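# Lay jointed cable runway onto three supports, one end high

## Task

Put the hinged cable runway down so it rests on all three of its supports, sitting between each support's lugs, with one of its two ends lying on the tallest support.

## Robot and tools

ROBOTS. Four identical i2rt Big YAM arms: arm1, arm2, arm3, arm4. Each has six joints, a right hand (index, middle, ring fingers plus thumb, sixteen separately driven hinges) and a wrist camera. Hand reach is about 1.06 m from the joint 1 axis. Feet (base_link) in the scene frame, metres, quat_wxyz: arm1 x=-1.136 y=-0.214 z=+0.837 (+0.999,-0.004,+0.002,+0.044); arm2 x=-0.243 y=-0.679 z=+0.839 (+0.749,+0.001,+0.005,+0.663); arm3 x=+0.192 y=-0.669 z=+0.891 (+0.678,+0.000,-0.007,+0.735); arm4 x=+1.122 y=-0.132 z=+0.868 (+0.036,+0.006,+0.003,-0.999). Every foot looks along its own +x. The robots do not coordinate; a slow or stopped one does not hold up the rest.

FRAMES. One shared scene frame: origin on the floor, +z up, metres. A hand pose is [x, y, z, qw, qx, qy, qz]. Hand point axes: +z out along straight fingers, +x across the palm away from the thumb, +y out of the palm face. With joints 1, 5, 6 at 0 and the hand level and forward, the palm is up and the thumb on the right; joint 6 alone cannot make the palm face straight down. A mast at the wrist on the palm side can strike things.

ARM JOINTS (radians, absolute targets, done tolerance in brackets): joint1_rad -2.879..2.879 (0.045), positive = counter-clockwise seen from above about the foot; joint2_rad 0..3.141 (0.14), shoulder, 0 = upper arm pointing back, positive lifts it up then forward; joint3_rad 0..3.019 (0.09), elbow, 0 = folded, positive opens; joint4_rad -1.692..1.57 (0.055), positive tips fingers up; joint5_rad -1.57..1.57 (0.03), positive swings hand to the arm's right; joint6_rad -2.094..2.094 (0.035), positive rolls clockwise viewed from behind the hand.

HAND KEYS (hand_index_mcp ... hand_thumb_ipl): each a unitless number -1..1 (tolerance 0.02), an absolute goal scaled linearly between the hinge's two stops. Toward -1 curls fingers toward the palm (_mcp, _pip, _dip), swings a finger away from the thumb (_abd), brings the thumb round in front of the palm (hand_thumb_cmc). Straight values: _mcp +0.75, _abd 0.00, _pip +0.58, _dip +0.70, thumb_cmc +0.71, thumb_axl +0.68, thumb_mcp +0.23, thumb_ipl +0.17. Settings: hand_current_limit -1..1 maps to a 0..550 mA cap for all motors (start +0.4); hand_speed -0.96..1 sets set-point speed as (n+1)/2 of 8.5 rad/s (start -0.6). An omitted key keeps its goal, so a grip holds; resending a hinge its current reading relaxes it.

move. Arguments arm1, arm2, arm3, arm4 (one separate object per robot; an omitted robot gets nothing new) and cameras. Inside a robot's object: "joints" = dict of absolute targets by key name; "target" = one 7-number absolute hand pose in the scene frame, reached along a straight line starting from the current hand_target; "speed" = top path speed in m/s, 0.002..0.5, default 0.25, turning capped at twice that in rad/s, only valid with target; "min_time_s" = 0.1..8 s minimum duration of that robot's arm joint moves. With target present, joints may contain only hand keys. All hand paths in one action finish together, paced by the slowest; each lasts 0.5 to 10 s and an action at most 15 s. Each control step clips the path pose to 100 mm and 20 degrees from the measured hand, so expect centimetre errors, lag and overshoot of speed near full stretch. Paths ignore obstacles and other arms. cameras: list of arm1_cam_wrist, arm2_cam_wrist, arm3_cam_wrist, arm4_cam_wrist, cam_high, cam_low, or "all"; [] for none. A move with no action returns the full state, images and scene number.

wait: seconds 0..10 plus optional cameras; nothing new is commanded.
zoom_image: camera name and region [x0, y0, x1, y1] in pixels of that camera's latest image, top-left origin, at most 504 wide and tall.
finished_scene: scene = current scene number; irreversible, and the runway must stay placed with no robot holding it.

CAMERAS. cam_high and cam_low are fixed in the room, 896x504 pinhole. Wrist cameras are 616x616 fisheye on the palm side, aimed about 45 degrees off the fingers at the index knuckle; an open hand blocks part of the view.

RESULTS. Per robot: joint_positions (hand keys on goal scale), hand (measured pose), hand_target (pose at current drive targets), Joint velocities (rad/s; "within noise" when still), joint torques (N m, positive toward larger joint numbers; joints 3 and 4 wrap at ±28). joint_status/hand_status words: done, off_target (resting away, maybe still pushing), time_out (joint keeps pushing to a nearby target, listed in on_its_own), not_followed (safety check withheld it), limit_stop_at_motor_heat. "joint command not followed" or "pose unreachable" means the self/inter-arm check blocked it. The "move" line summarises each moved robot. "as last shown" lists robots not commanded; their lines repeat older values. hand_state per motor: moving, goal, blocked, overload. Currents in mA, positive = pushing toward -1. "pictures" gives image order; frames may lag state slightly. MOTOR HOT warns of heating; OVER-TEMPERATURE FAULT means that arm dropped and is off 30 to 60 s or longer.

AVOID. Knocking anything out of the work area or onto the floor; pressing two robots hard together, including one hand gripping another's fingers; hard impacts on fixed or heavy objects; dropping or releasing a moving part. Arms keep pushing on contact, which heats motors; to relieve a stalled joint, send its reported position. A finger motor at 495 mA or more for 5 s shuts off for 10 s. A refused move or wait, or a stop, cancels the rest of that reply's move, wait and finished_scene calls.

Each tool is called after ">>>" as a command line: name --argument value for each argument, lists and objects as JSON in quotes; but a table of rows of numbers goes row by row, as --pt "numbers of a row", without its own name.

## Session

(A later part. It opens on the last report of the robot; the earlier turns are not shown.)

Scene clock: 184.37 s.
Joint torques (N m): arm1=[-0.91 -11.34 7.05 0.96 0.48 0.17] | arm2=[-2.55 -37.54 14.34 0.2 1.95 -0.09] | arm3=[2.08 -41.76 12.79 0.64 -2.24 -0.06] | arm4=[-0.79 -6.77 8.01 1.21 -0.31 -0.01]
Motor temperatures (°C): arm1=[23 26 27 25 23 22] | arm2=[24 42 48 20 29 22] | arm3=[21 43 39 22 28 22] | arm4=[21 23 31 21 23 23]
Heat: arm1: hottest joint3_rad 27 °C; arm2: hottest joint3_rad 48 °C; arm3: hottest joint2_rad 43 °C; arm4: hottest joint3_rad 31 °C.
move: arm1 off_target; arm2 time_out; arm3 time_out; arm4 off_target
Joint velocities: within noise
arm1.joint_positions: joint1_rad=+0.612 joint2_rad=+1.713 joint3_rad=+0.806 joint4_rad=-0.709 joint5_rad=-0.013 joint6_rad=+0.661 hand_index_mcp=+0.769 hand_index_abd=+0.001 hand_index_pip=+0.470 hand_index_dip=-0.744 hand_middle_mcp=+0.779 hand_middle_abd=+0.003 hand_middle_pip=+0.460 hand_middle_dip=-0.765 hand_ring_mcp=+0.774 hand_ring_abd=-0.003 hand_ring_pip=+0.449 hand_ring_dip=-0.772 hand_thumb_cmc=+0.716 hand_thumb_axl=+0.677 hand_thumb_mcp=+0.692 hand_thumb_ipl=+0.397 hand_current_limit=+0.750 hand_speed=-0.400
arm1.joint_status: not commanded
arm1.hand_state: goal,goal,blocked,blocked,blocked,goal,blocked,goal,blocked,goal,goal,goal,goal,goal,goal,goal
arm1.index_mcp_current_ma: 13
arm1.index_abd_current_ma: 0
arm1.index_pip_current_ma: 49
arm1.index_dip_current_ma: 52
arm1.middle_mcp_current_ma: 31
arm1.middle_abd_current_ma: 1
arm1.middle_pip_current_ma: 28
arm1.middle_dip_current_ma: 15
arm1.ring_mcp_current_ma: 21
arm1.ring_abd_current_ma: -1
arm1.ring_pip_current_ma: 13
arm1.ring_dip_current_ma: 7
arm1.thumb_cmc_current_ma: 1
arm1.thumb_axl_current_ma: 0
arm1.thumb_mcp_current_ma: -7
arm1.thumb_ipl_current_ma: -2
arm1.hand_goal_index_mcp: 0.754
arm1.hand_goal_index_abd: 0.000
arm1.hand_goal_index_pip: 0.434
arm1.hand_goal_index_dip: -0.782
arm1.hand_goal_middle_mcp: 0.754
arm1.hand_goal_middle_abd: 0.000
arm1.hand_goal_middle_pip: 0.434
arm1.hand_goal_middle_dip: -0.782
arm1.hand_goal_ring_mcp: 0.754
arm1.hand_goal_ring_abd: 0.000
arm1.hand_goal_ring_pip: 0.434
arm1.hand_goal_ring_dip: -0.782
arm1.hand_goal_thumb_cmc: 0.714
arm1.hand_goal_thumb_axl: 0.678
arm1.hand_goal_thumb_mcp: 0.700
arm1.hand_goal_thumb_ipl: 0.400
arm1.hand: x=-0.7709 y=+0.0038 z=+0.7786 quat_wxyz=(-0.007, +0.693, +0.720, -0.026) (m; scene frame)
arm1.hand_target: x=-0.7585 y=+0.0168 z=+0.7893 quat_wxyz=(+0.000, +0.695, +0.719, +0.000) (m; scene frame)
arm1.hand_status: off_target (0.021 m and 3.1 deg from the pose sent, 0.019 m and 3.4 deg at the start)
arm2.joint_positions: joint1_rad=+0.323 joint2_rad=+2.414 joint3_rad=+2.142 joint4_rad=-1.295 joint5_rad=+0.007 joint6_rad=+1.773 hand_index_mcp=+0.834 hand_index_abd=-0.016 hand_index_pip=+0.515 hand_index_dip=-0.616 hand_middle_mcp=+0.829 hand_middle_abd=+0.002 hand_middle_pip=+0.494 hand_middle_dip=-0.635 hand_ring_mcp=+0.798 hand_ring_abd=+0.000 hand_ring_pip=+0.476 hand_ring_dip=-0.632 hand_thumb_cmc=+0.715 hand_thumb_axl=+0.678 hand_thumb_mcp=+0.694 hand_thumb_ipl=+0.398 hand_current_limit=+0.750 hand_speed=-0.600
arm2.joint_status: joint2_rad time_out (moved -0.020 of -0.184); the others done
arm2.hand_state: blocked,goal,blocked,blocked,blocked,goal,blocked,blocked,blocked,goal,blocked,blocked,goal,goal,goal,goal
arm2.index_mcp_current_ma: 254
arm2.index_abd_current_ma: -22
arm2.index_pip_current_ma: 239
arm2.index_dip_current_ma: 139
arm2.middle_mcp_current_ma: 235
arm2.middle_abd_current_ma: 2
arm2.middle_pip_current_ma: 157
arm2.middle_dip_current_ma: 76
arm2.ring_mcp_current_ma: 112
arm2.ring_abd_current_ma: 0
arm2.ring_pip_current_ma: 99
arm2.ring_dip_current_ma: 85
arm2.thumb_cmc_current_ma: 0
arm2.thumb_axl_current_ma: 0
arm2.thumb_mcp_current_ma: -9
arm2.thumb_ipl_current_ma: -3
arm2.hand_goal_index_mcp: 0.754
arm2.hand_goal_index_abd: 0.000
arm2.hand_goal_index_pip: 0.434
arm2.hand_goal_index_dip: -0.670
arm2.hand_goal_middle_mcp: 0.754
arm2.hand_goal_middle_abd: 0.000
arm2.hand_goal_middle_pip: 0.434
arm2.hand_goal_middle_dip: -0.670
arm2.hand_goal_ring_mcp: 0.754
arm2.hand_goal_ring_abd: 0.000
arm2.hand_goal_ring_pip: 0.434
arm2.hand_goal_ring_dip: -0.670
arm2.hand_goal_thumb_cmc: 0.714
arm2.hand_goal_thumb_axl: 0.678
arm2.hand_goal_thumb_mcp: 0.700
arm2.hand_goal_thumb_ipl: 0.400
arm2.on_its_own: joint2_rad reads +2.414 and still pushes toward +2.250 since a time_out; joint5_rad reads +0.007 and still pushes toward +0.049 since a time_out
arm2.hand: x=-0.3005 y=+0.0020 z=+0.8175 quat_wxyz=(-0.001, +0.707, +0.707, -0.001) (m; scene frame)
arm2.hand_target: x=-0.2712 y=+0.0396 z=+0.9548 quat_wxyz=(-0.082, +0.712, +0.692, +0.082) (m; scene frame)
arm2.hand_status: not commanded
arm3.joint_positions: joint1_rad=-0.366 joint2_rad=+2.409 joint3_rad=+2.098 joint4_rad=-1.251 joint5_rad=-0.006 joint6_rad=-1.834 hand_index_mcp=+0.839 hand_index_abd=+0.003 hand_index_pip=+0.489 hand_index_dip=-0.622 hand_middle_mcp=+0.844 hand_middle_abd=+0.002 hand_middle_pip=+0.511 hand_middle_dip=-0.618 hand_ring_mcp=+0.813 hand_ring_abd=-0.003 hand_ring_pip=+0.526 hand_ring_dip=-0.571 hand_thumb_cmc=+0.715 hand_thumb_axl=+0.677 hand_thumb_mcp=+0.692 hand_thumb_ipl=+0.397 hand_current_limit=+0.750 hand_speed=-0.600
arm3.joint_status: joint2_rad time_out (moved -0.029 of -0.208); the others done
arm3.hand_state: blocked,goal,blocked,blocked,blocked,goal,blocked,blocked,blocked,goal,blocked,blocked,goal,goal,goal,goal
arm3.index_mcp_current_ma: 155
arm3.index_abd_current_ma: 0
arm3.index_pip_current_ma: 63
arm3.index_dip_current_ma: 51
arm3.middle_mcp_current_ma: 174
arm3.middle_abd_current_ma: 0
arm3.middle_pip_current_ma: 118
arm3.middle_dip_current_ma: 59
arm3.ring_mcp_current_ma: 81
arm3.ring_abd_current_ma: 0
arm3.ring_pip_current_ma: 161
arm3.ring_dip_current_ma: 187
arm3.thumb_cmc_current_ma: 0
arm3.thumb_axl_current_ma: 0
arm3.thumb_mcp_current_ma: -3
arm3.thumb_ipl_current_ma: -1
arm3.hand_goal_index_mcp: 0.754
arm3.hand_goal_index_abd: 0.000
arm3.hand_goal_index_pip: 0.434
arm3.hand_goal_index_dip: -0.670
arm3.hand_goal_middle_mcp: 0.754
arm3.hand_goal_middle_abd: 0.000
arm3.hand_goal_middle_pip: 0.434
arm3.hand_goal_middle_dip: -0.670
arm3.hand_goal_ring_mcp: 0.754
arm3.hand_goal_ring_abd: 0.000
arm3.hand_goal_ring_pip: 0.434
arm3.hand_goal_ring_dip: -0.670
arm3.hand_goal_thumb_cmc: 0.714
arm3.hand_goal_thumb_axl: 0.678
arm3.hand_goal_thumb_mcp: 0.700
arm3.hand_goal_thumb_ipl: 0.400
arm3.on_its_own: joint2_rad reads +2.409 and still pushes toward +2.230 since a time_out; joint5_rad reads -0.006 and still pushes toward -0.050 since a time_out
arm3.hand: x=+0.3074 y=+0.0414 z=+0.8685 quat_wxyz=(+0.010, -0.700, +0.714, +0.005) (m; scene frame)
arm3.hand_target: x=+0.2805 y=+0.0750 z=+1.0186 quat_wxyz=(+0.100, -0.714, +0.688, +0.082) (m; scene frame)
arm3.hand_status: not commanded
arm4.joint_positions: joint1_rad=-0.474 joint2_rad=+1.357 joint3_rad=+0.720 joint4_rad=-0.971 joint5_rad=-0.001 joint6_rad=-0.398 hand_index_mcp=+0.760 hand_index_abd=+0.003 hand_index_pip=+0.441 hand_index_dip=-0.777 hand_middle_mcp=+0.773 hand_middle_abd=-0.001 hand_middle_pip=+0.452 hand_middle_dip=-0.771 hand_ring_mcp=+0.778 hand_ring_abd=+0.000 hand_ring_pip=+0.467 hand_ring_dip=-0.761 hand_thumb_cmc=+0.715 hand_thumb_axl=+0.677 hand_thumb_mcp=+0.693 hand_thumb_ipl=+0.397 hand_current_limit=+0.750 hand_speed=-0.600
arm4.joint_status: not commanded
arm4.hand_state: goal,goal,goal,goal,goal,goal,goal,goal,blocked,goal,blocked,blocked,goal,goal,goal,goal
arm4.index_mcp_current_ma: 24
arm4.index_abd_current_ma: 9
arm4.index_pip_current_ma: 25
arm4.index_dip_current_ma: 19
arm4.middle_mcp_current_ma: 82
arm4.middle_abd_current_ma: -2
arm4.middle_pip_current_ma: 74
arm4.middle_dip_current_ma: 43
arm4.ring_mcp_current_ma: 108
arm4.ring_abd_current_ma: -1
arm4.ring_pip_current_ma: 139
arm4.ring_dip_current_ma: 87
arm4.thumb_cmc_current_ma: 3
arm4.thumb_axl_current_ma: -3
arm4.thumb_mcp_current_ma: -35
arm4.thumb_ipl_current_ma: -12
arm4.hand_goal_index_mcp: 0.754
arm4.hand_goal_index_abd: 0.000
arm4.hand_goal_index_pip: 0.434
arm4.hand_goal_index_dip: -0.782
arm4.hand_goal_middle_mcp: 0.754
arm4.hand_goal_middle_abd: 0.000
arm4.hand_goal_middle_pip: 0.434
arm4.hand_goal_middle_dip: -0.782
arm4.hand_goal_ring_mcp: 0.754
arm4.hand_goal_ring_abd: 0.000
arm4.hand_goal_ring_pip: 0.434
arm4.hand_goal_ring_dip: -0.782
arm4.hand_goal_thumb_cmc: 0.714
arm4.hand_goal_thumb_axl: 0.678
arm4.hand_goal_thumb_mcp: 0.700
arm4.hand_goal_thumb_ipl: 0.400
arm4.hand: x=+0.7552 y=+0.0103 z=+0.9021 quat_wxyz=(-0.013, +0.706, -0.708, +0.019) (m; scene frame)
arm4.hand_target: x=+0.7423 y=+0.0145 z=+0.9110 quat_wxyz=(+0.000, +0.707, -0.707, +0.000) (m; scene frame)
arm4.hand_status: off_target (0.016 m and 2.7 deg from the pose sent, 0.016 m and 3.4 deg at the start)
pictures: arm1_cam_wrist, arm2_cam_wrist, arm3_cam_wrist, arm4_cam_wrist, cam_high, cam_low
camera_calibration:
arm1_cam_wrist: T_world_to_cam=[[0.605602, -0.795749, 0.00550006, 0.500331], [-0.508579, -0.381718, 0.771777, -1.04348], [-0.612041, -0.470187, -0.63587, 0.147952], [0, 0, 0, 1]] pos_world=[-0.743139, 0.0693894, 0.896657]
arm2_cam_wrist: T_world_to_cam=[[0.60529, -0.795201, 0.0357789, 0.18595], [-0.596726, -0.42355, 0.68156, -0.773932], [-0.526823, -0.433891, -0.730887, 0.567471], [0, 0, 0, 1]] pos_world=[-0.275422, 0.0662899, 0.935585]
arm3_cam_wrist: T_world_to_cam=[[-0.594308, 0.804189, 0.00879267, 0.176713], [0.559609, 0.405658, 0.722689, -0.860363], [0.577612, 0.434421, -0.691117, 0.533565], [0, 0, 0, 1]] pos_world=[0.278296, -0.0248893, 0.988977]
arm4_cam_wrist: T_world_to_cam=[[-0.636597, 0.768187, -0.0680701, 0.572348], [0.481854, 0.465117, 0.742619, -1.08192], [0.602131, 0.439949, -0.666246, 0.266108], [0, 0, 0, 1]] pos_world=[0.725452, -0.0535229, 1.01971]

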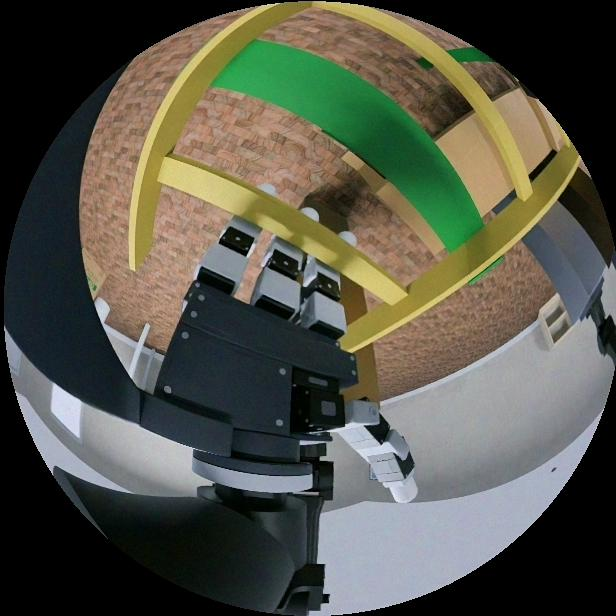

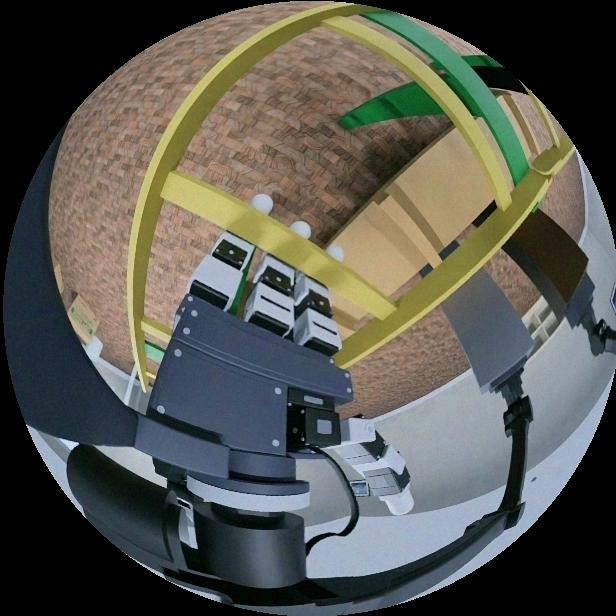

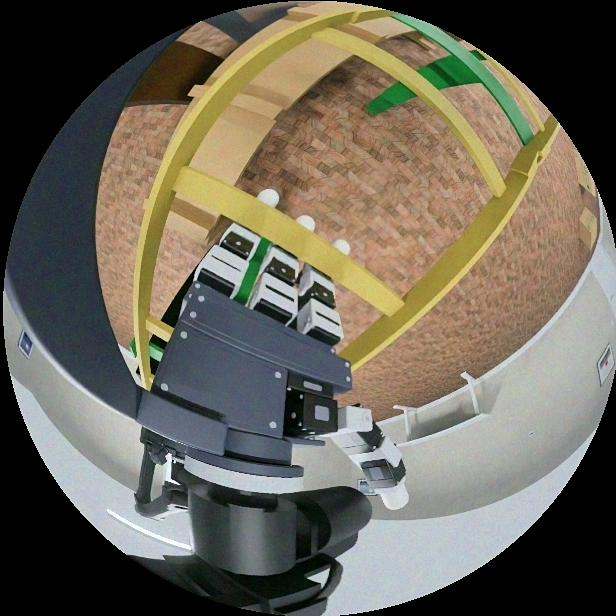

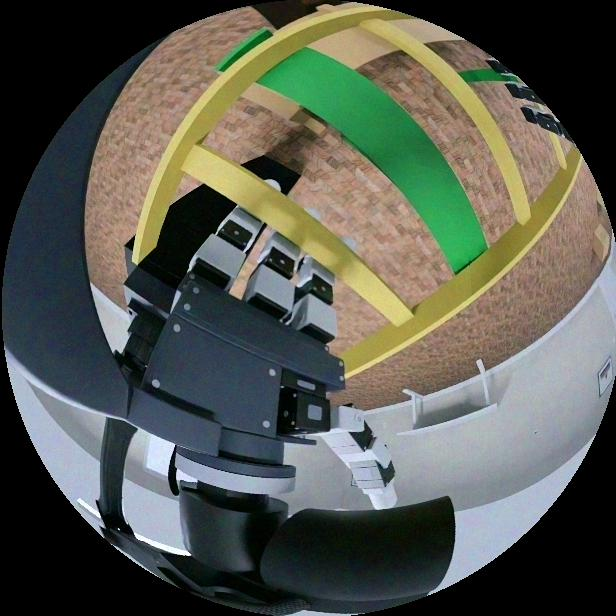

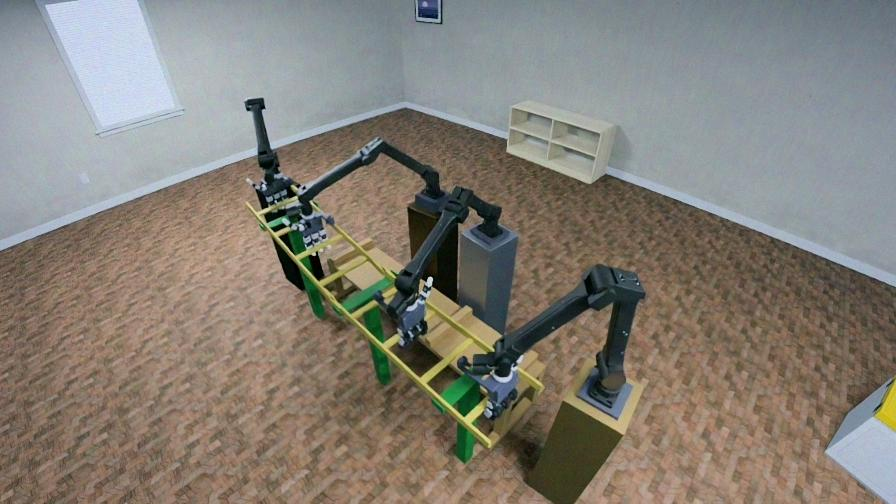

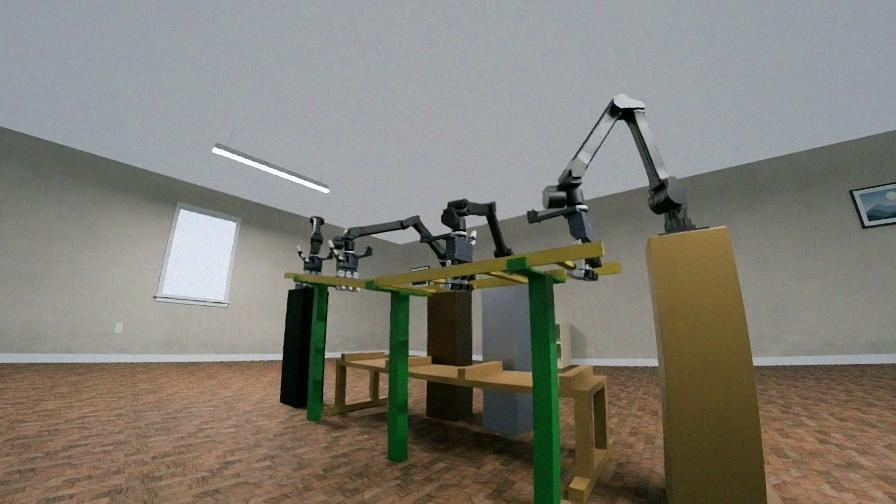

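>>> move --arm1 '{"target":[-0.762,0.014,0.764,0,0.6947,0.7193,0],"speed":0.04}' --arm2 '{"target":[-0.300,0.003,0.785,0,0.7071,0.7071,0],"speed":0.05}' --arm3 '{"target":[0.307,0.042,0.835,0,-0.7,0.7141,0],"speed":0.05}' --arm4 '{"target":[0.746,0.014,0.885,0,0.7071,-0.7071,0],"speed":0.04}' --cameras '["cam_high","cam_low","arm1_cam_wrist","arm4_cam_wrist"]'

Scene clock: 189.50 s.
Joint torques (N m): arm1=[-0.85 -9.76 5.56 0.85 0.38 0.11] | arm2=[0.44 -22.24 12.57 -0.55 0.35 0.09] | arm3=[-0.09 -21.77 12.46 -0.39 -0.52 0.08] | arm4=[-1.14 -6.3 6.43 0.69 -0.12 -0.03]
Motor temperatures (°C): arm1=[23 26 27 25 23 22] | arm2=[24 42 47 20 28 22] | arm3=[21 42 38 22 27 22] | arm4=[21 23 30 21 23 23]
Heat: arm1: hottest joint3_rad 27 °C; arm2: hottest joint3_rad 47 °C; arm3: hottest joint2_rad 42 °C; arm4: hottest joint3_rad 30 °C.
move: arm1 done; arm2 off_target; arm3 off_target; arm4 done
Joint velocities: within noise
arm1.joint_positions: joint1_rad=+0.612 joint2_rad=+1.744 joint3_rad=+0.795 joint4_rad=-0.624 joint5_rad=-0.010 joint6_rad=+0.669 hand_index_mcp=+0.766 hand_index_abd=+0.003 hand_index_pip=+0.438 hand_index_dip=-0.778 hand_middle_mcp=+0.756 hand_middle_abd=+0.003 hand_middle_pip=+0.438 hand_middle_dip=-0.778 hand_ring_mcp=+0.756 hand_ring_abd=-0.003 hand_ring_pip=+0.438 hand_ring_dip=-0.778 hand_thumb_cmc=+0.716 hand_thumb_axl=+0.677 hand_thumb_mcp=+0.692 hand_thumb_ipl=+0.397 hand_current_limit=+0.750 hand_speed=-0.400
arm1.joint_status: not commanded
arm1.hand_state: goal,goal,goal,goal,goal,goal,goal,goal,goal,goal,goal,goal,goal,goal,goal,goal
arm1.index_mcp_current_ma: 10
arm1.index_abd_current_ma: 1
arm1.index_pip_current_ma: 1
arm1.index_dip_current_ma: 1
arm1.middle_mcp_current_ma: 1
arm1.middle_abd_current_ma: 1
arm1.middle_pip_current_ma: 1
arm1.middle_dip_current_ma: 1
arm1.ring_mcp_current_ma: 0
arm1.ring_abd_current_ma: -1
arm1.ring_pip_current_ma: 1
arm1.ring_dip_current_ma: 1
arm1.thumb_cmc_current_ma: 1
arm1.thumb_axl_current_ma: 0
arm1.thumb_mcp_current_ma: -7
arm1.thumb_ipl_current_ma: -2
arm1.hand_goal_index_mcp: 0.754
arm1.hand_goal_index_abd: 0.000
arm1.hand_goal_index_pip: 0.434
arm1.hand_goal_index_dip: -0.782
arm1.hand_goal_middle_mcp: 0.754
arm1.hand_goal_middle_abd: 0.000
arm1.hand_goal_middle_pip: 0.434
arm1.hand_goal_middle_dip: -0.782
arm1.hand_goal_ring_mcp: 0.754
arm1.hand_goal_ring_abd: 0.000
arm1.hand_goal_ring_pip: 0.434
arm1.hand_goal_ring_dip: -0.782
arm1.hand_goal_thumb_cmc: 0.714
arm1.hand_goal_thumb_axl: 0.678
arm1.hand_goal_thumb_mcp: 0.700
arm1.hand_goal_thumb_ipl: 0.400
arm1.hand: x=-0.7638 y=+0.0085 z=+0.7671 quat_wxyz=(-0.003, +0.696, +0.718, -0.005) (m; scene frame)
arm1.hand_target: x=-0.7622 y=+0.0139 z=+0.7640 quat_wxyz=(+0.000, +0.695, +0.719, +0.000) (m; scene frame)
arm1.hand_status: done (0.007 m and 0.7 deg from the pose sent, 0.020 m and 3.1 deg at the start)
arm2.joint_positions: joint1_rad=+0.327 joint2_rad=+2.430 joint3_rad=+2.074 joint4_rad=-1.223 joint5_rad=+0.003 joint6_rad=+1.768 hand_index_mcp=+0.774 hand_index_abd=-0.003 hand_index_pip=+0.437 hand_index_dip=-0.666 hand_middle_mcp=+0.757 hand_middle_abd=-0.003 hand_middle_pip=+0.437 hand_middle_dip=-0.667 hand_ring_mcp=+0.756 hand_ring_abd=-0.003 hand_ring_pip=+0.438 hand_ring_dip=-0.666 hand_thumb_cmc=+0.714 hand_thumb_axl=+0.678 hand_thumb_mcp=+0.694 hand_thumb_ipl=+0.398 hand_current_limit=+0.750 hand_speed=-0.600
arm2.joint_status: not commanded
arm2.hand_state: goal,goal,goal,goal,goal,goal,goal,goal,goal,goal,goal,goal,goal,goal,goal,goal
arm2.index_mcp_current_ma: 37
arm2.index_abd_current_ma: -2
arm2.index_pip_current_ma: 3
arm2.index_dip_current_ma: 3
arm2.middle_mcp_current_ma: 2
arm2.middle_abd_current_ma: -2
arm2.middle_pip_current_ma: 3
arm2.middle_dip_current_ma: 3
arm2.ring_mcp_current_ma: 2
arm2.ring_abd_current_ma: -2
arm2.ring_pip_current_ma: 4
arm2.ring_dip_current_ma: 4
arm2.thumb_cmc_current_ma: 0
arm2.thumb_axl_current_ma: 0
arm2.thumb_mcp_current_ma: -9
arm2.thumb_ipl_current_ma: -3
arm2.hand_goal_index_mcp: 0.754
arm2.hand_goal_index_abd: 0.000
arm2.hand_goal_index_pip: 0.434
arm2.hand_goal_index_dip: -0.670
arm2.hand_goal_middle_mcp: 0.754
arm2.hand_goal_middle_abd: 0.000
arm2.hand_goal_middle_pip: 0.434
arm2.hand_goal_middle_dip: -0.670
arm2.hand_goal_ring_mcp: 0.754
arm2.hand_goal_ring_abd: 0.000
arm2.hand_goal_ring_pip: 0.434
arm2.hand_goal_ring_dip: -0.670
arm2.hand_goal_thumb_cmc: 0.714
arm2.hand_goal_thumb_axl: 0.678
arm2.hand_goal_thumb_mcp: 0.700
arm2.hand_goal_thumb_ipl: 0.400
arm2.on_its_own: hand_index_dip moved -0.051 to your old target -0.670; hand_middle_dip moved -0.032 to your old target -0.670; hand_ring_dip moved -0.034 to your old target -0.670
arm2.hand: x=-0.3019 y=-0.0076 z=+0.7819 quat_wxyz=(+0.003, +0.704, +0.710, -0.006) (m; scene frame)
arm2.hand_target: x=-0.2999 y=+0.0026 z=+0.7850 quat_wxyz=(+0.000, +0.707, +0.707, +0.000) (m; scene frame)
arm2.hand_status: off_target (0.011 m and 0.9 deg from the pose sent, 0.032 m and 0.2 deg at the start; pose on its path clipped on 34 of 133 steps)
arm3.joint_positions: joint1_rad=-0.370 joint2_rad=+2.424 joint3_rad=+2.061 joint4_rad=-1.211 joint5_rad=-0.001 joint6_rad=-1.833 hand_index_mcp=+0.756 hand_index_abd=+0.003 hand_index_pip=+0.437 hand_index_dip=-0.666 hand_middle_mcp=+0.763 hand_middle_abd=+0.002 hand_middle_pip=+0.438 hand_middle_dip=-0.667 hand_ring_mcp=+0.776 hand_ring_abd=+0.002 hand_ring_pip=+0.440 hand_ring_dip=-0.666 hand_thumb_cmc=+0.715 hand_thumb_axl=+0.677 hand_thumb_mcp=+0.692 hand_thumb_ipl=+0.397 hand_current_limit=+0.750 hand_speed=-0.600
arm3.joint_status: not commanded
arm3.hand_state: goal,goal,goal,goal,goal,goal,goal,goal,blocked,goal,goal,goal,goal,goal,goal,goal
arm3.index_mcp_current_ma: 0
arm3.index_abd_current_ma: 0
arm3.index_pip_current_ma: 0
arm3.index_dip_current_ma: 1
arm3.middle_mcp_current_ma: 3
arm3.middle_abd_current_ma: 0
arm3.middle_pip_current_ma: 1
arm3.middle_dip_current_ma: 0
arm3.ring_mcp_current_ma: 14
arm3.ring_abd_current_ma: 0
arm3.ring_pip_current_ma: 1
arm3.ring_dip_current_ma: 0
arm3.thumb_cmc_current_ma: 0
arm3.thumb_axl_current_ma: 0
arm3.thumb_mcp_current_ma: -3
arm3.thumb_ipl_current_ma: -1
arm3.hand_goal_index_mcp: 0.754
arm3.hand_goal_index_abd: 0.000
arm3.hand_goal_index_pip: 0.434
arm3.hand_goal_index_dip: -0.670
arm3.hand_goal_middle_mcp: 0.754
arm3.hand_goal_middle_abd: 0.000
arm3.hand_goal_middle_pip: 0.434
arm3.hand_goal_middle_dip: -0.670
arm3.hand_goal_ring_mcp: 0.754
arm3.hand_goal_ring_abd: 0.000
arm3.hand_goal_ring_pip: 0.434
arm3.hand_goal_ring_dip: -0.670
arm3.hand_goal_thumb_cmc: 0.714
arm3.hand_goal_thumb_axl: 0.678
arm3.hand_goal_thumb_mcp: 0.700
arm3.hand_goal_thumb_ipl: 0.400
arm3.on_its_own: hand_index_dip moved -0.044 to your old target -0.670; hand_middle_dip moved -0.049 to your old target -0.670; hand_ring_dip moved -0.096 to your old target -0.670
arm3.hand: x=+0.3099 y=+0.0348 z=+0.8446 quat_wxyz=(+0.006, -0.698, +0.716, +0.000) (m; scene frame)
arm3.hand_target: x=+0.3069 y=+0.0415 z=+0.8352 quat_wxyz=(+0.001, -0.700, +0.714, +0.000) (m; scene frame)
arm3.hand_status: off_target (0.012 m and 0.8 deg from the pose sent, 0.034 m and 1.2 deg at the start; pose on its path clipped on 38 of 133 steps)
arm4.joint_positions: joint1_rad=-0.474 joint2_rad=+1.390 joint3_rad=+0.694 joint4_rad=-0.869 joint5_rad=-0.005 joint6_rad=-0.399 hand_index_mcp=+0.756 hand_index_abd=+0.003 hand_index_pip=+0.437 hand_index_dip=-0.778 hand_middle_mcp=+0.756 hand_middle_abd=-0.001 hand_middle_pip=+0.438 hand_middle_dip=-0.778 hand_ring_mcp=+0.756 hand_ring_abd=+0.000 hand_ring_pip=+0.437 hand_ring_dip=-0.778 hand_thumb_cmc=+0.715 hand_thumb_axl=+0.677 hand_thumb_mcp=+0.693 hand_thumb_ipl=+0.397 hand_current_limit=+0.750 hand_speed=-0.600
arm4.joint_status: not commanded
arm4.hand_state: goal,goal,goal,goal,goal,goal,goal,goal,goal,goal,goal,goal,goal,goal,goal,goal
arm4.index_mcp_current_ma: 9
arm4.index_abd_current_ma: 9
arm4.index_pip_current_ma: 11
arm4.index_dip_current_ma: 13
arm4.middle_mcp_current_ma: 6
arm4.middle_abd_current_ma: -2
arm4.middle_pip_current_ma: 13
arm4.middle_dip_current_ma: 15
arm4.ring_mcp_current_ma: 6
arm4.ring_abd_current_ma: -1
arm4.ring_pip_current_ma: 12
arm4.ring_dip_current_ma: 14
arm4.thumb_cmc_current_ma: 3
arm4.thumb_axl_current_ma: -3
arm4.thumb_mcp_current_ma: -35
arm4.thumb_ipl_current_ma: -12
arm4.hand_goal_index_mcp: 0.754
arm4.hand_goal_index_abd: 0.000
arm4.hand_goal_index_pip: 0.434
arm4.hand_goal_index_dip: -0.782
arm4.hand_goal_middle_mcp: 0.754
arm4.hand_goal_middle_abd: 0.000
arm4.hand_goal_middle_pip: 0.434
arm4.hand_goal_middle_dip: -0.782
arm4.hand_goal_ring_mcp: 0.754
arm4.hand_goal_ring_abd: 0.000
arm4.hand_goal_ring_pip: 0.434
arm4.hand_goal_ring_dip: -0.782
arm4.hand_goal_thumb_cmc: 0.714
arm4.hand_goal_thumb_axl: 0.678
arm4.hand_goal_thumb_mcp: 0.700
arm4.hand_goal_thumb_ipl: 0.400
arm4.hand: x=+0.7464 y=+0.0134 z=+0.8881 quat_wxyz=(-0.003, +0.706, -0.708, +0.000) (m; scene frame)
arm4.hand_target: x=+0.7460 y=+0.0140 z=+0.8850 quat_wxyz=(+0.000, +0.707, -0.707, +0.000) (m; scene frame)
arm4.hand_status: done (0.003 m and 0.4 deg from the pose sent, 0.020 m and 2.7 deg at the start)
pictures: arm1_cam_wrist, arm4_cam_wrist, cam_high, cam_low
camera_calibration:
arm1_cam_wrist: T_world_to_cam=[[0.599515, -0.800336, 0.00656164, 0.494343], [-0.537817, -0.396769, 0.743859, -1.03], [-0.592734, -0.449484, -0.668304, 0.186718], [0, 0, 0, 1]] pos_world=[-0.739642, 0.0708962, 0.887713]
arm4_cam_wrist: T_world_to_cam=[[-0.639129, 0.768432, -0.0320481, 0.533328], [0.511674, 0.455946, 0.728219, -1.07806], [0.574199, 0.449027, -0.684595, 0.297784], [0, 0, 0, 1]] pos_world=[0.721491, -0.0520037, 1.00601]

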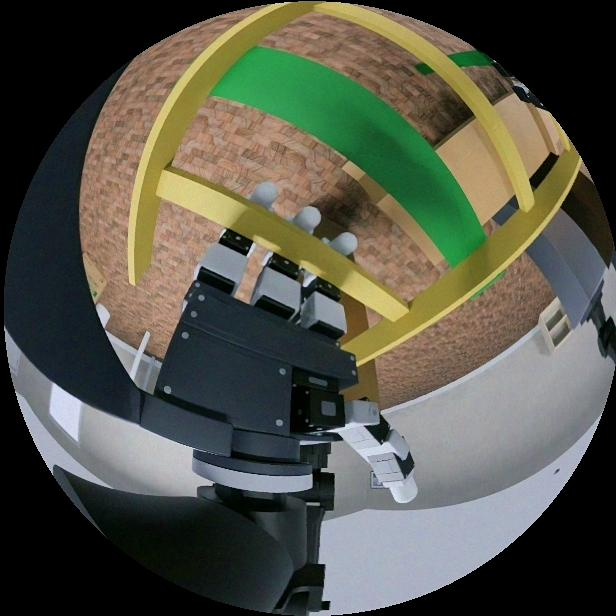

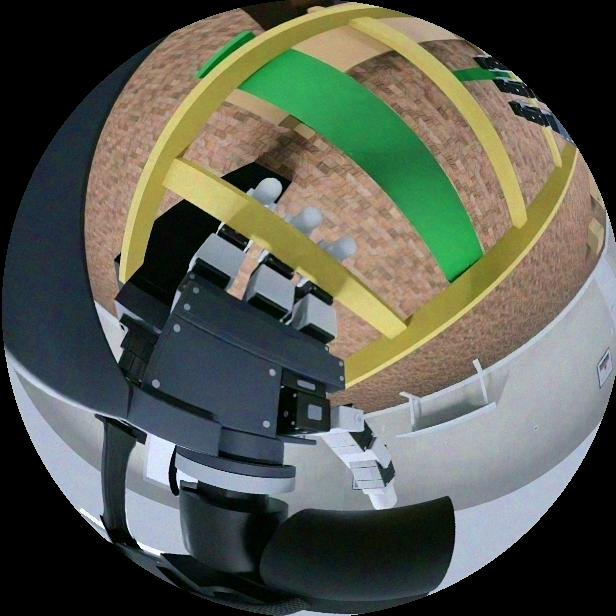

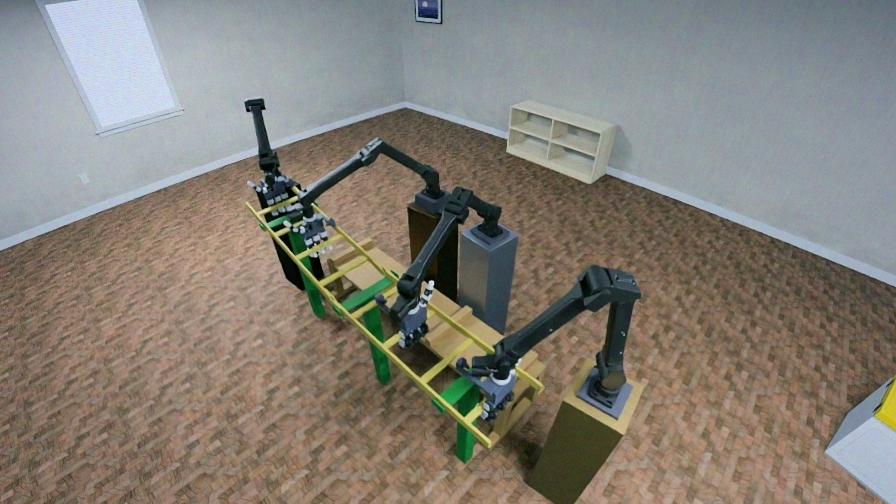

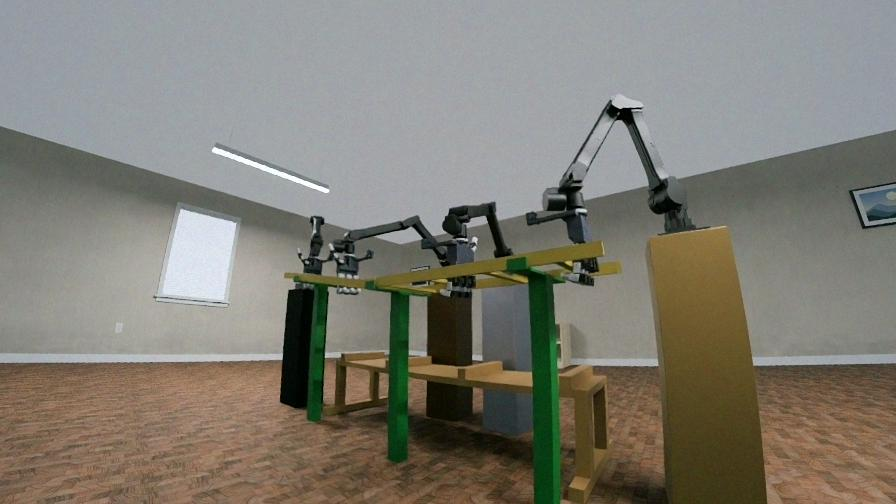

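>>> move --arm1 '{"joints":{"hand_index_dip":0.7,"hand_middle_dip":0.7,"hand_ring_dip":0.7,"hand_index_pip":0.58,"hand_middle_pip":0.58,"hand_ring_pip":0.58},"target":[-0.768,0.014,0.759,0,0.6947,0.7193,0],"speed":0.03}' --arm2 '{"joints":{"hand_index_dip":0.7,"hand_middle_dip":0.7,"hand_ring_dip":0.7,"hand_index_pip":0.58,"hand_middle_pip":0.58,"hand_ring_pip":0.58},"target":[-0.306,0.003,0.778,0,0.7071,0.7071,0],"speed":0.03}' --arm3 '{"joints":{"hand_index_dip":0.7,"hand_middle_dip":0.7,"hand_ring_dip":0.7,"hand_index_pip":0.58,"hand_middle_pip":0.58,"hand_ring_pip":0.58},"target":[0.313,0.042,0.828,0,-0.7,0.7141,0],"speed":0.03}' --arm4 '{"joints":{"hand_index_dip":0.7,"hand_middle_dip":0.7,"hand_ring_dip":0.7,"hand_index_pip":0.58,"hand_middle_pip":0.58,"hand_ring_pip":0.58},"target":[0.752,0.014,0.88,0,0.7071,-0.7071,0],"speed":0.03}' --cameras '["all"]'

Scene clock: 191.60 s.
Joint torques (N m): arm1=[-0.44 -9.64 5.14 0.68 0.37 0.17] | arm2=[0.97 -21.95 12.81 -0.17 0.33 0.13] | arm3=[-0.67 -21.83 12.56 -0.12 -0.5 0.04] | arm4=[-1.67 -6.36 6.22 0.59 -0.11 -0.09]
Motor temperatures (°C): arm1=[23 26 27 25 23 22] | arm2=[24 41 47 20 28 22] | arm3=[21 42 38 22 27 22] | arm4=[21 23 30 21 23 23]
Heat: arm1: hottest joint3_rad 27 °C; arm2: hottest joint3_rad 47 °C; arm3: hottest joint2_rad 42 °C; arm4: hottest joint3_rad 30 °C.
move: arm1 done; arm2 off_target; arm3 off_target; arm4 done
Joint velocities: within noise
arm1.joint_positions: joint1_rad=+0.618 joint2_rad=+1.748 joint3_rad=+0.783 joint4_rad=-0.599 joint5_rad=-0.010 joint6_rad=+0.672 hand_index_mcp=+0.760 hand_index_abd=+0.003 hand_index_pip=+0.577 hand_index_dip=+0.697 hand_middle_mcp=+0.755 hand_middle_abd=+0.003 hand_middle_pip=+0.577 hand_middle_dip=+0.697 hand_ring_mcp=+0.755 hand_ring_abd=-0.003 hand_ring_pip=+0.577 hand_ring_dip=+0.697 hand_thumb_cmc=+0.716 hand_thumb_axl=+0.677 hand_thumb_mcp=+0.692 hand_thumb_ipl=+0.397 hand_current_limit=+0.750 hand_speed=-0.400
arm1.joint_status: all done
arm1.hand_state: goal,goal,goal,goal,goal,goal,goal,goal,goal,goal,goal,goal,goal,goal,goal,goal
arm1.index_mcp_current_ma: 4
arm1.index_abd_current_ma: 1
arm1.index_pip_current_ma: -1
arm1.index_dip_current_ma: -1
arm1.middle_mcp_current_ma: 0
arm1.middle_abd_current_ma: 1
arm1.middle_pip_current_ma: -1
arm1.middle_dip_current_ma: -1
arm1.ring_mcp_current_ma: 0
arm1.ring_abd_current_ma: -1
arm1.ring_pip_current_ma: -1
arm1.ring_dip_current_ma: -1
arm1.thumb_cmc_current_ma: 1
arm1.thumb_axl_current_ma: 0
arm1.thumb_mcp_current_ma: -7
arm1.thumb_ipl_current_ma: -2
arm1.hand_goal_index_mcp: 0.754
arm1.hand_goal_index_abd: 0.000
arm1.hand_goal_index_pip: 0.580
arm1.hand_goal_index_dip: 0.700
arm1.hand_goal_middle_mcp: 0.754
arm1.hand_goal_middle_abd: 0.000
arm1.hand_goal_middle_pip: 0.580
arm1.hand_goal_middle_dip: 0.700
arm1.hand_goal_ring_mcp: 0.754
arm1.hand_goal_ring_abd: 0.000
arm1.hand_goal_ring_pip: 0.580
arm1.hand_goal_ring_dip: 0.700
arm1.hand_goal_thumb_cmc: 0.714
arm1.hand_goal_thumb_axl: 0.678
arm1.hand_goal_thumb_mcp: 0.700
arm1.hand_goal_thumb_ipl: 0.400
arm1.hand: x=-0.7658 y=+0.0095 z=+0.7637 quat_wxyz=(-0.003, +0.695, +0.719, +0.000) (m; scene frame)
arm1.hand_target: x=-0.7680 y=+0.0139 z=+0.7591 quat_wxyz=(+0.000, +0.695, +0.719, +0.000) (m; scene frame)
arm1.hand_status: done (0.007 m and 0.3 deg from the pose sent, 0.011 m and 0.7 deg at the start)
arm2.joint_positions: joint1_rad=+0.328 joint2_rad=+2.437 joint3_rad=+2.074 joint4_rad=-1.223 joint5_rad=+0.003 joint6_rad=+1.771 hand_index_mcp=+0.765 hand_index_abd=-0.003 hand_index_pip=+0.576 hand_index_dip=+0.697 hand_middle_mcp=+0.756 hand_middle_abd=-0.003 hand_middle_pip=+0.577 hand_middle_dip=+0.698 hand_ring_mcp=+0.755 hand_ring_abd=-0.003 hand_ring_pip=+0.577 hand_ring_dip=+0.697 hand_thumb_cmc=+0.714 hand_thumb_axl=+0.678 hand_thumb_mcp=+0.694 hand_thumb_ipl=+0.398 hand_current_limit=+0.750 hand_speed=-0.600
arm2.joint_status: all done
arm2.hand_state: goal,goal,goal,goal,goal,goal,goal,goal,goal,goal,goal,goal,goal,goal,goal,goal
arm2.index_mcp_current_ma: 18
arm2.index_abd_current_ma: -2
arm2.index_pip_current_ma: -4
arm2.index_dip_current_ma: -2
arm2.middle_mcp_current_ma: 1
arm2.middle_abd_current_ma: -2
arm2.middle_pip_current_ma: -2
arm2.middle_dip_current_ma: -2
arm2.ring_mcp_current_ma: 1
arm2.ring_abd_current_ma: -2
arm2.ring_pip_current_ma: -3
arm2.ring_dip_current_ma: -3
arm2.thumb_cmc_current_ma: 0
arm2.thumb_axl_current_ma: 0
arm2.thumb_mcp_current_ma: -9
arm2.thumb_ipl_current_ma: -3
arm2.hand_goal_index_mcp: 0.754
arm2.hand_goal_index_abd: 0.000
arm2.hand_goal_index_pip: 0.580
arm2.hand_goal_index_dip: 0.700
arm2.hand_goal_middle_mcp: 0.754
arm2.hand_goal_middle_abd: 0.000
arm2.hand_goal_middle_pip: 0.580
arm2.hand_goal_middle_dip: 0.700
arm2.hand_goal_ring_mcp: 0.754
arm2.hand_goal_ring_abd: 0.000
arm2.hand_goal_ring_pip: 0.580
arm2.hand_goal_ring_dip: 0.700
arm2.hand_goal_thumb_cmc: 0.714
arm2.hand_goal_thumb_axl: 0.678
arm2.hand_goal_thumb_mcp: 0.700
arm2.hand_goal_thumb_ipl: 0.400
arm2.hand: x=-0.3027 y=-0.0093 z=+0.7769 quat_wxyz=(+0.007, +0.704, +0.710, -0.008) (m; scene frame)
arm2.hand_target: x=-0.3059 y=+0.0025 z=+0.7783 quat_wxyz=(-0.001, +0.707, +0.707, +0.000) (m; scene frame)
arm2.hand_status: off_target (0.013 m and 1.3 deg from the pose sent, 0.012 m and 0.9 deg at the start)
arm3.joint_positions: joint1_rad=-0.371 joint2_rad=+2.438 joint3_rad=+2.066 joint4_rad=-1.211 joint5_rad=-0.001 joint6_rad=-1.836 hand_index_mcp=+0.755 hand_index_abd=+0.003 hand_index_pip=+0.577 hand_index_dip=+0.697 hand_middle_mcp=+0.755 hand_middle_abd=+0.002 hand_middle_pip=+0.577 hand_middle_dip=+0.697 hand_ring_mcp=+0.764 hand_ring_abd=+0.002 hand_ring_pip=+0.578 hand_ring_dip=+0.697 hand_thumb_cmc=+0.715 hand_thumb_axl=+0.677 hand_thumb_mcp=+0.692 hand_thumb_ipl=+0.397 hand_current_limit=+0.750 hand_speed=-0.600
arm3.joint_status: all done
arm3.hand_state: goal,goal,goal,goal,goal,goal,goal,goal,goal,goal,goal,goal,goal,goal,goal,goal
arm3.index_mcp_current_ma: 0
arm3.index_abd_current_ma: 0
arm3.index_pip_current_ma: 0
arm3.index_dip_current_ma: 0
arm3.middle_mcp_current_ma: 0
arm3.middle_abd_current_ma: 0
arm3.middle_pip_current_ma: 0
arm3.middle_dip_current_ma: 0
arm3.ring_mcp_current_ma: 3
arm3.ring_abd_current_ma: 0
arm3.ring_pip_current_ma: 0
arm3.ring_dip_current_ma: 0
arm3.thumb_cmc_current_ma: 0
arm3.thumb_axl_current_ma: 0
arm3.thumb_mcp_current_ma: -3
arm3.thumb_ipl_current_ma: -1
arm3.hand_goal_index_mcp: 0.754
arm3.hand_goal_index_abd: 0.000
arm3.hand_goal_index_pip: 0.580
arm3.hand_goal_index_dip: 0.700
arm3.hand_goal_middle_mcp: 0.754
arm3.hand_goal_middle_abd: 0.000
arm3.hand_goal_middle_pip: 0.580
arm3.hand_goal_middle_dip: 0.700
arm3.hand_goal_ring_mcp: 0.754
arm3.hand_goal_ring_abd: 0.000
arm3.hand_goal_ring_pip: 0.580
arm3.hand_goal_ring_dip: 0.700
arm3.hand_goal_thumb_cmc: 0.714
arm3.hand_goal_thumb_axl: 0.678
arm3.hand_goal_thumb_mcp: 0.700
arm3.hand_goal_thumb_ipl: 0.400
arm3.hand: x=+0.3099 y=+0.0338 z=+0.8364 quat_wxyz=(+0.002, -0.699, +0.715, -0.002) (m; scene frame)
arm3.hand_target: x=+0.3129 y=+0.0413 z=+0.8280 quat_wxyz=(+0.000, -0.700, +0.714, +0.000) (m; scene frame)
arm3.hand_status: off_target (0.012 m and 0.4 deg from the pose sent, 0.018 m and 0.8 deg at the start)
arm4.joint_positions: joint1_rad=-0.474 joint2_rad=+1.390 joint3_rad=+0.675 joint4_rad=-0.847 joint5_rad=-0.007 joint6_rad=-0.401 hand_index_mcp=+0.755 hand_index_abd=+0.003 hand_index_pip=+0.577 hand_index_dip=+0.697 hand_middle_mcp=+0.755 hand_middle_abd=-0.001 hand_middle_pip=+0.577 hand_middle_dip=+0.697 hand_ring_mcp=+0.755 hand_ring_abd=+0.000 hand_ring_pip=+0.577 hand_ring_dip=+0.697 hand_thumb_cmc=+0.715 hand_thumb_axl=+0.677 hand_thumb_mcp=+0.693 hand_thumb_ipl=+0.397 hand_current_limit=+0.750 hand_speed=-0.600
arm4.joint_status: all done
arm4.hand_state: goal,goal,goal,goal,goal,goal,goal,goal,goal,goal,goal,goal,goal,goal,goal,goal
arm4.index_mcp_current_ma: 3
arm4.index_abd_current_ma: 9
arm4.index_pip_current_ma: -9
arm4.index_dip_current_ma: -10
arm4.middle_mcp_current_ma: 4
arm4.middle_abd_current_ma: -2
arm4.middle_pip_current_ma: -11
arm4.middle_dip_current_ma: -12
arm4.ring_mcp_current_ma: 3
arm4.ring_abd_current_ma: -1
arm4.ring_pip_current_ma: -9
arm4.ring_dip_current_ma: -11
arm4.thumb_cmc_current_ma: 3
arm4.thumb_axl_current_ma: -3
arm4.thumb_mcp_current_ma: -35
arm4.thumb_ipl_current_ma: -12
arm4.hand_goal_index_mcp: 0.754
arm4.hand_goal_index_abd: 0.000
arm4.hand_goal_index_pip: 0.580
arm4.hand_goal_index_dip: 0.700
arm4.hand_goal_middle_mcp: 0.754
arm4.hand_goal_middle_abd: 0.000
arm4.hand_goal_middle_pip: 0.580
arm4.hand_goal_middle_dip: 0.700
arm4.hand_goal_ring_mcp: 0.754
arm4.hand_goal_ring_abd: 0.000
arm4.hand_goal_ring_pip: 0.580
arm4.hand_goal_ring_dip: 0.700
arm4.hand_goal_thumb_cmc: 0.714
arm4.hand_goal_thumb_axl: 0.678
arm4.hand_goal_thumb_mcp: 0.700
arm4.hand_goal_thumb_ipl: 0.400
arm4.hand: x=+0.7501 y=+0.0115 z=+0.8829 quat_wxyz=(-0.001, +0.707, -0.707, +0.000) (m; scene frame)
arm4.hand_target: x=+0.7521 y=+0.0139 z=+0.8799 quat_wxyz=(+0.000, +0.707, -0.707, +0.000) (m; scene frame)
arm4.hand_status: done (0.004 m and 0.2 deg from the pose sent, 0.010 m and 0.3 deg at the start)
pictures: arm1_cam_wrist, arm2_cam_wrist, arm3_cam_wrist, arm4_cam_wrist, cam_high, cam_low
camera_calibration:
arm1_cam_wrist: T_world_to_cam=[[0.600711, -0.799445, 0.00589263, 0.497815], [-0.542733, -0.402381, 0.737246, -1.0268], [-0.587016, -0.44607, -0.675599, 0.193655], [0, 0, 0, 1]] pos_world=[-0.742642, 0.0711945, 0.884904]
arm2_cam_wrist: T_world_to_cam=[[0.611743, -0.789368, 0.0516548, 0.169504], [-0.593641, -0.414939, 0.689504, -0.757557], [-0.522839, -0.452464, -0.722438, 0.526144], [0, 0, 0, 1]] pos_world=[-0.278321, 0.0575225, 0.893689]
arm3_cam_wrist: T_world_to_cam=[[-0.592012, 0.805892, -0.0077101, 0.197636], [0.561952, 0.419632, 0.712825, -0.828396], [0.577695, 0.417668, -0.7013, 0.522303], [0, 0, 0, 1]] pos_world=[0.28079, -0.0298008, 0.958315]
arm4_cam_wrist: T_world_to_cam=[[-0.641, 0.766926, -0.0307052, 0.5373], [0.512578, 0.457506, 0.726603, -1.07456], [0.571299, 0.450014, -0.686371, 0.296548], [0, 0, 0, 1]] pos_world=[0.725786, -0.0539045, 1.00081]

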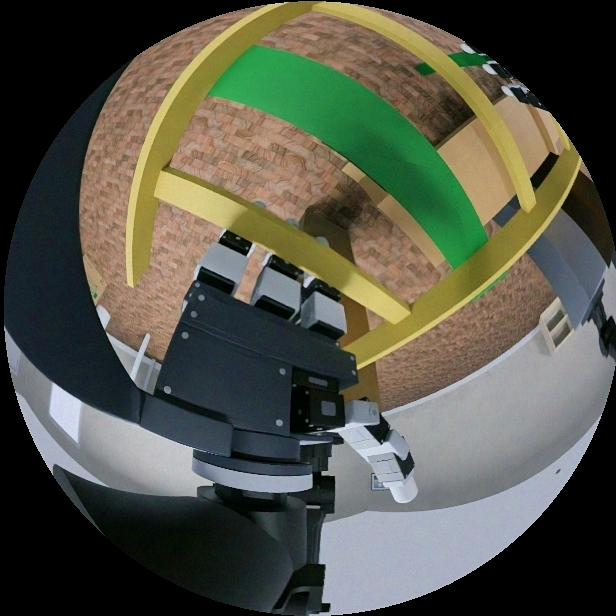

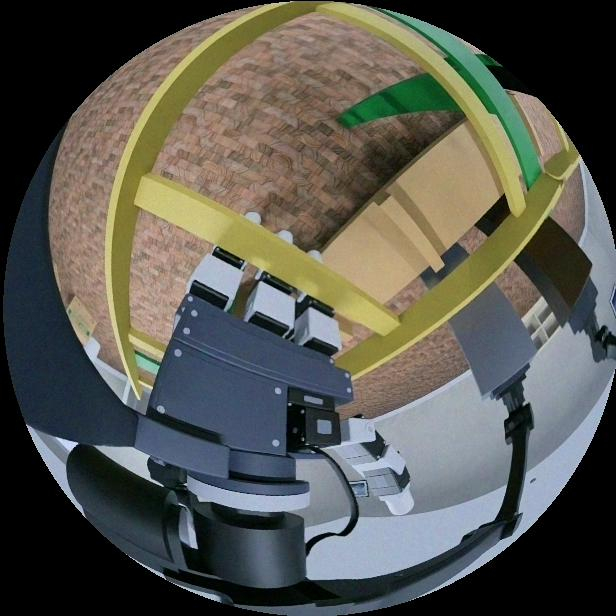

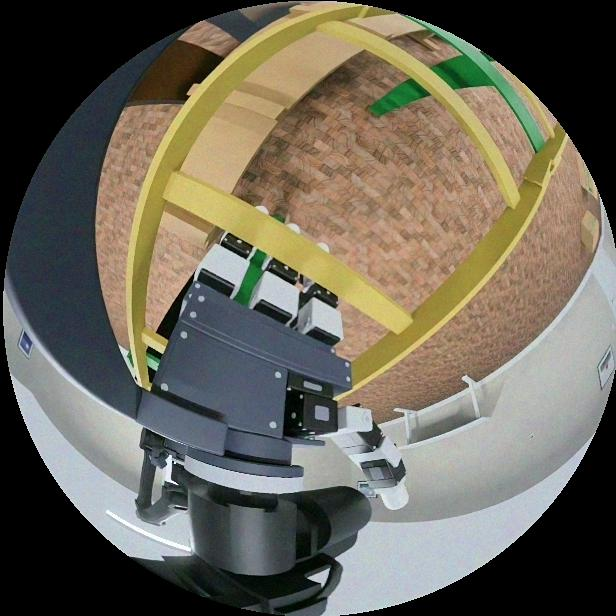

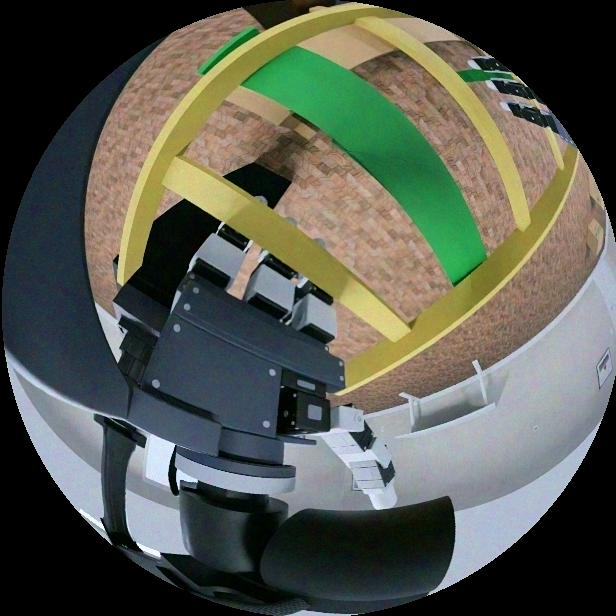

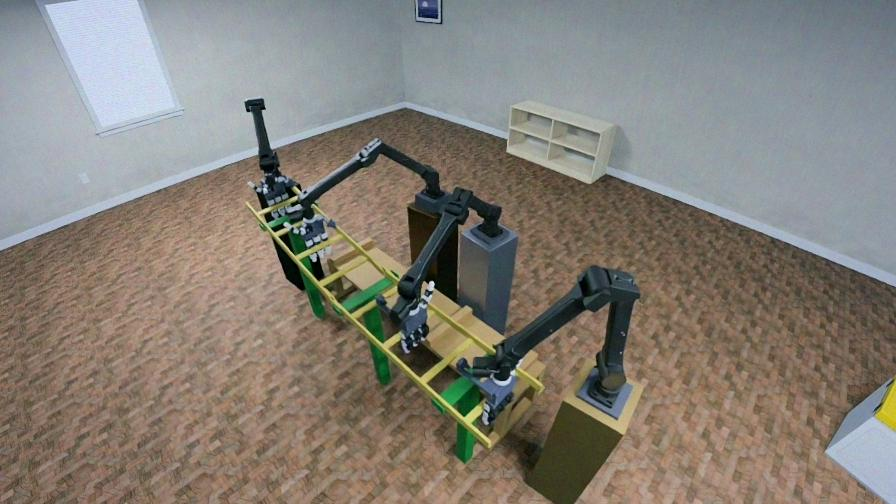

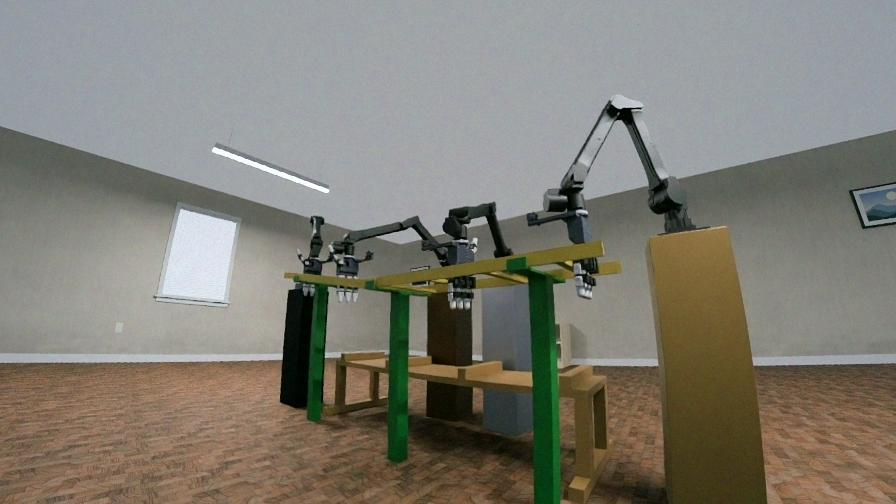

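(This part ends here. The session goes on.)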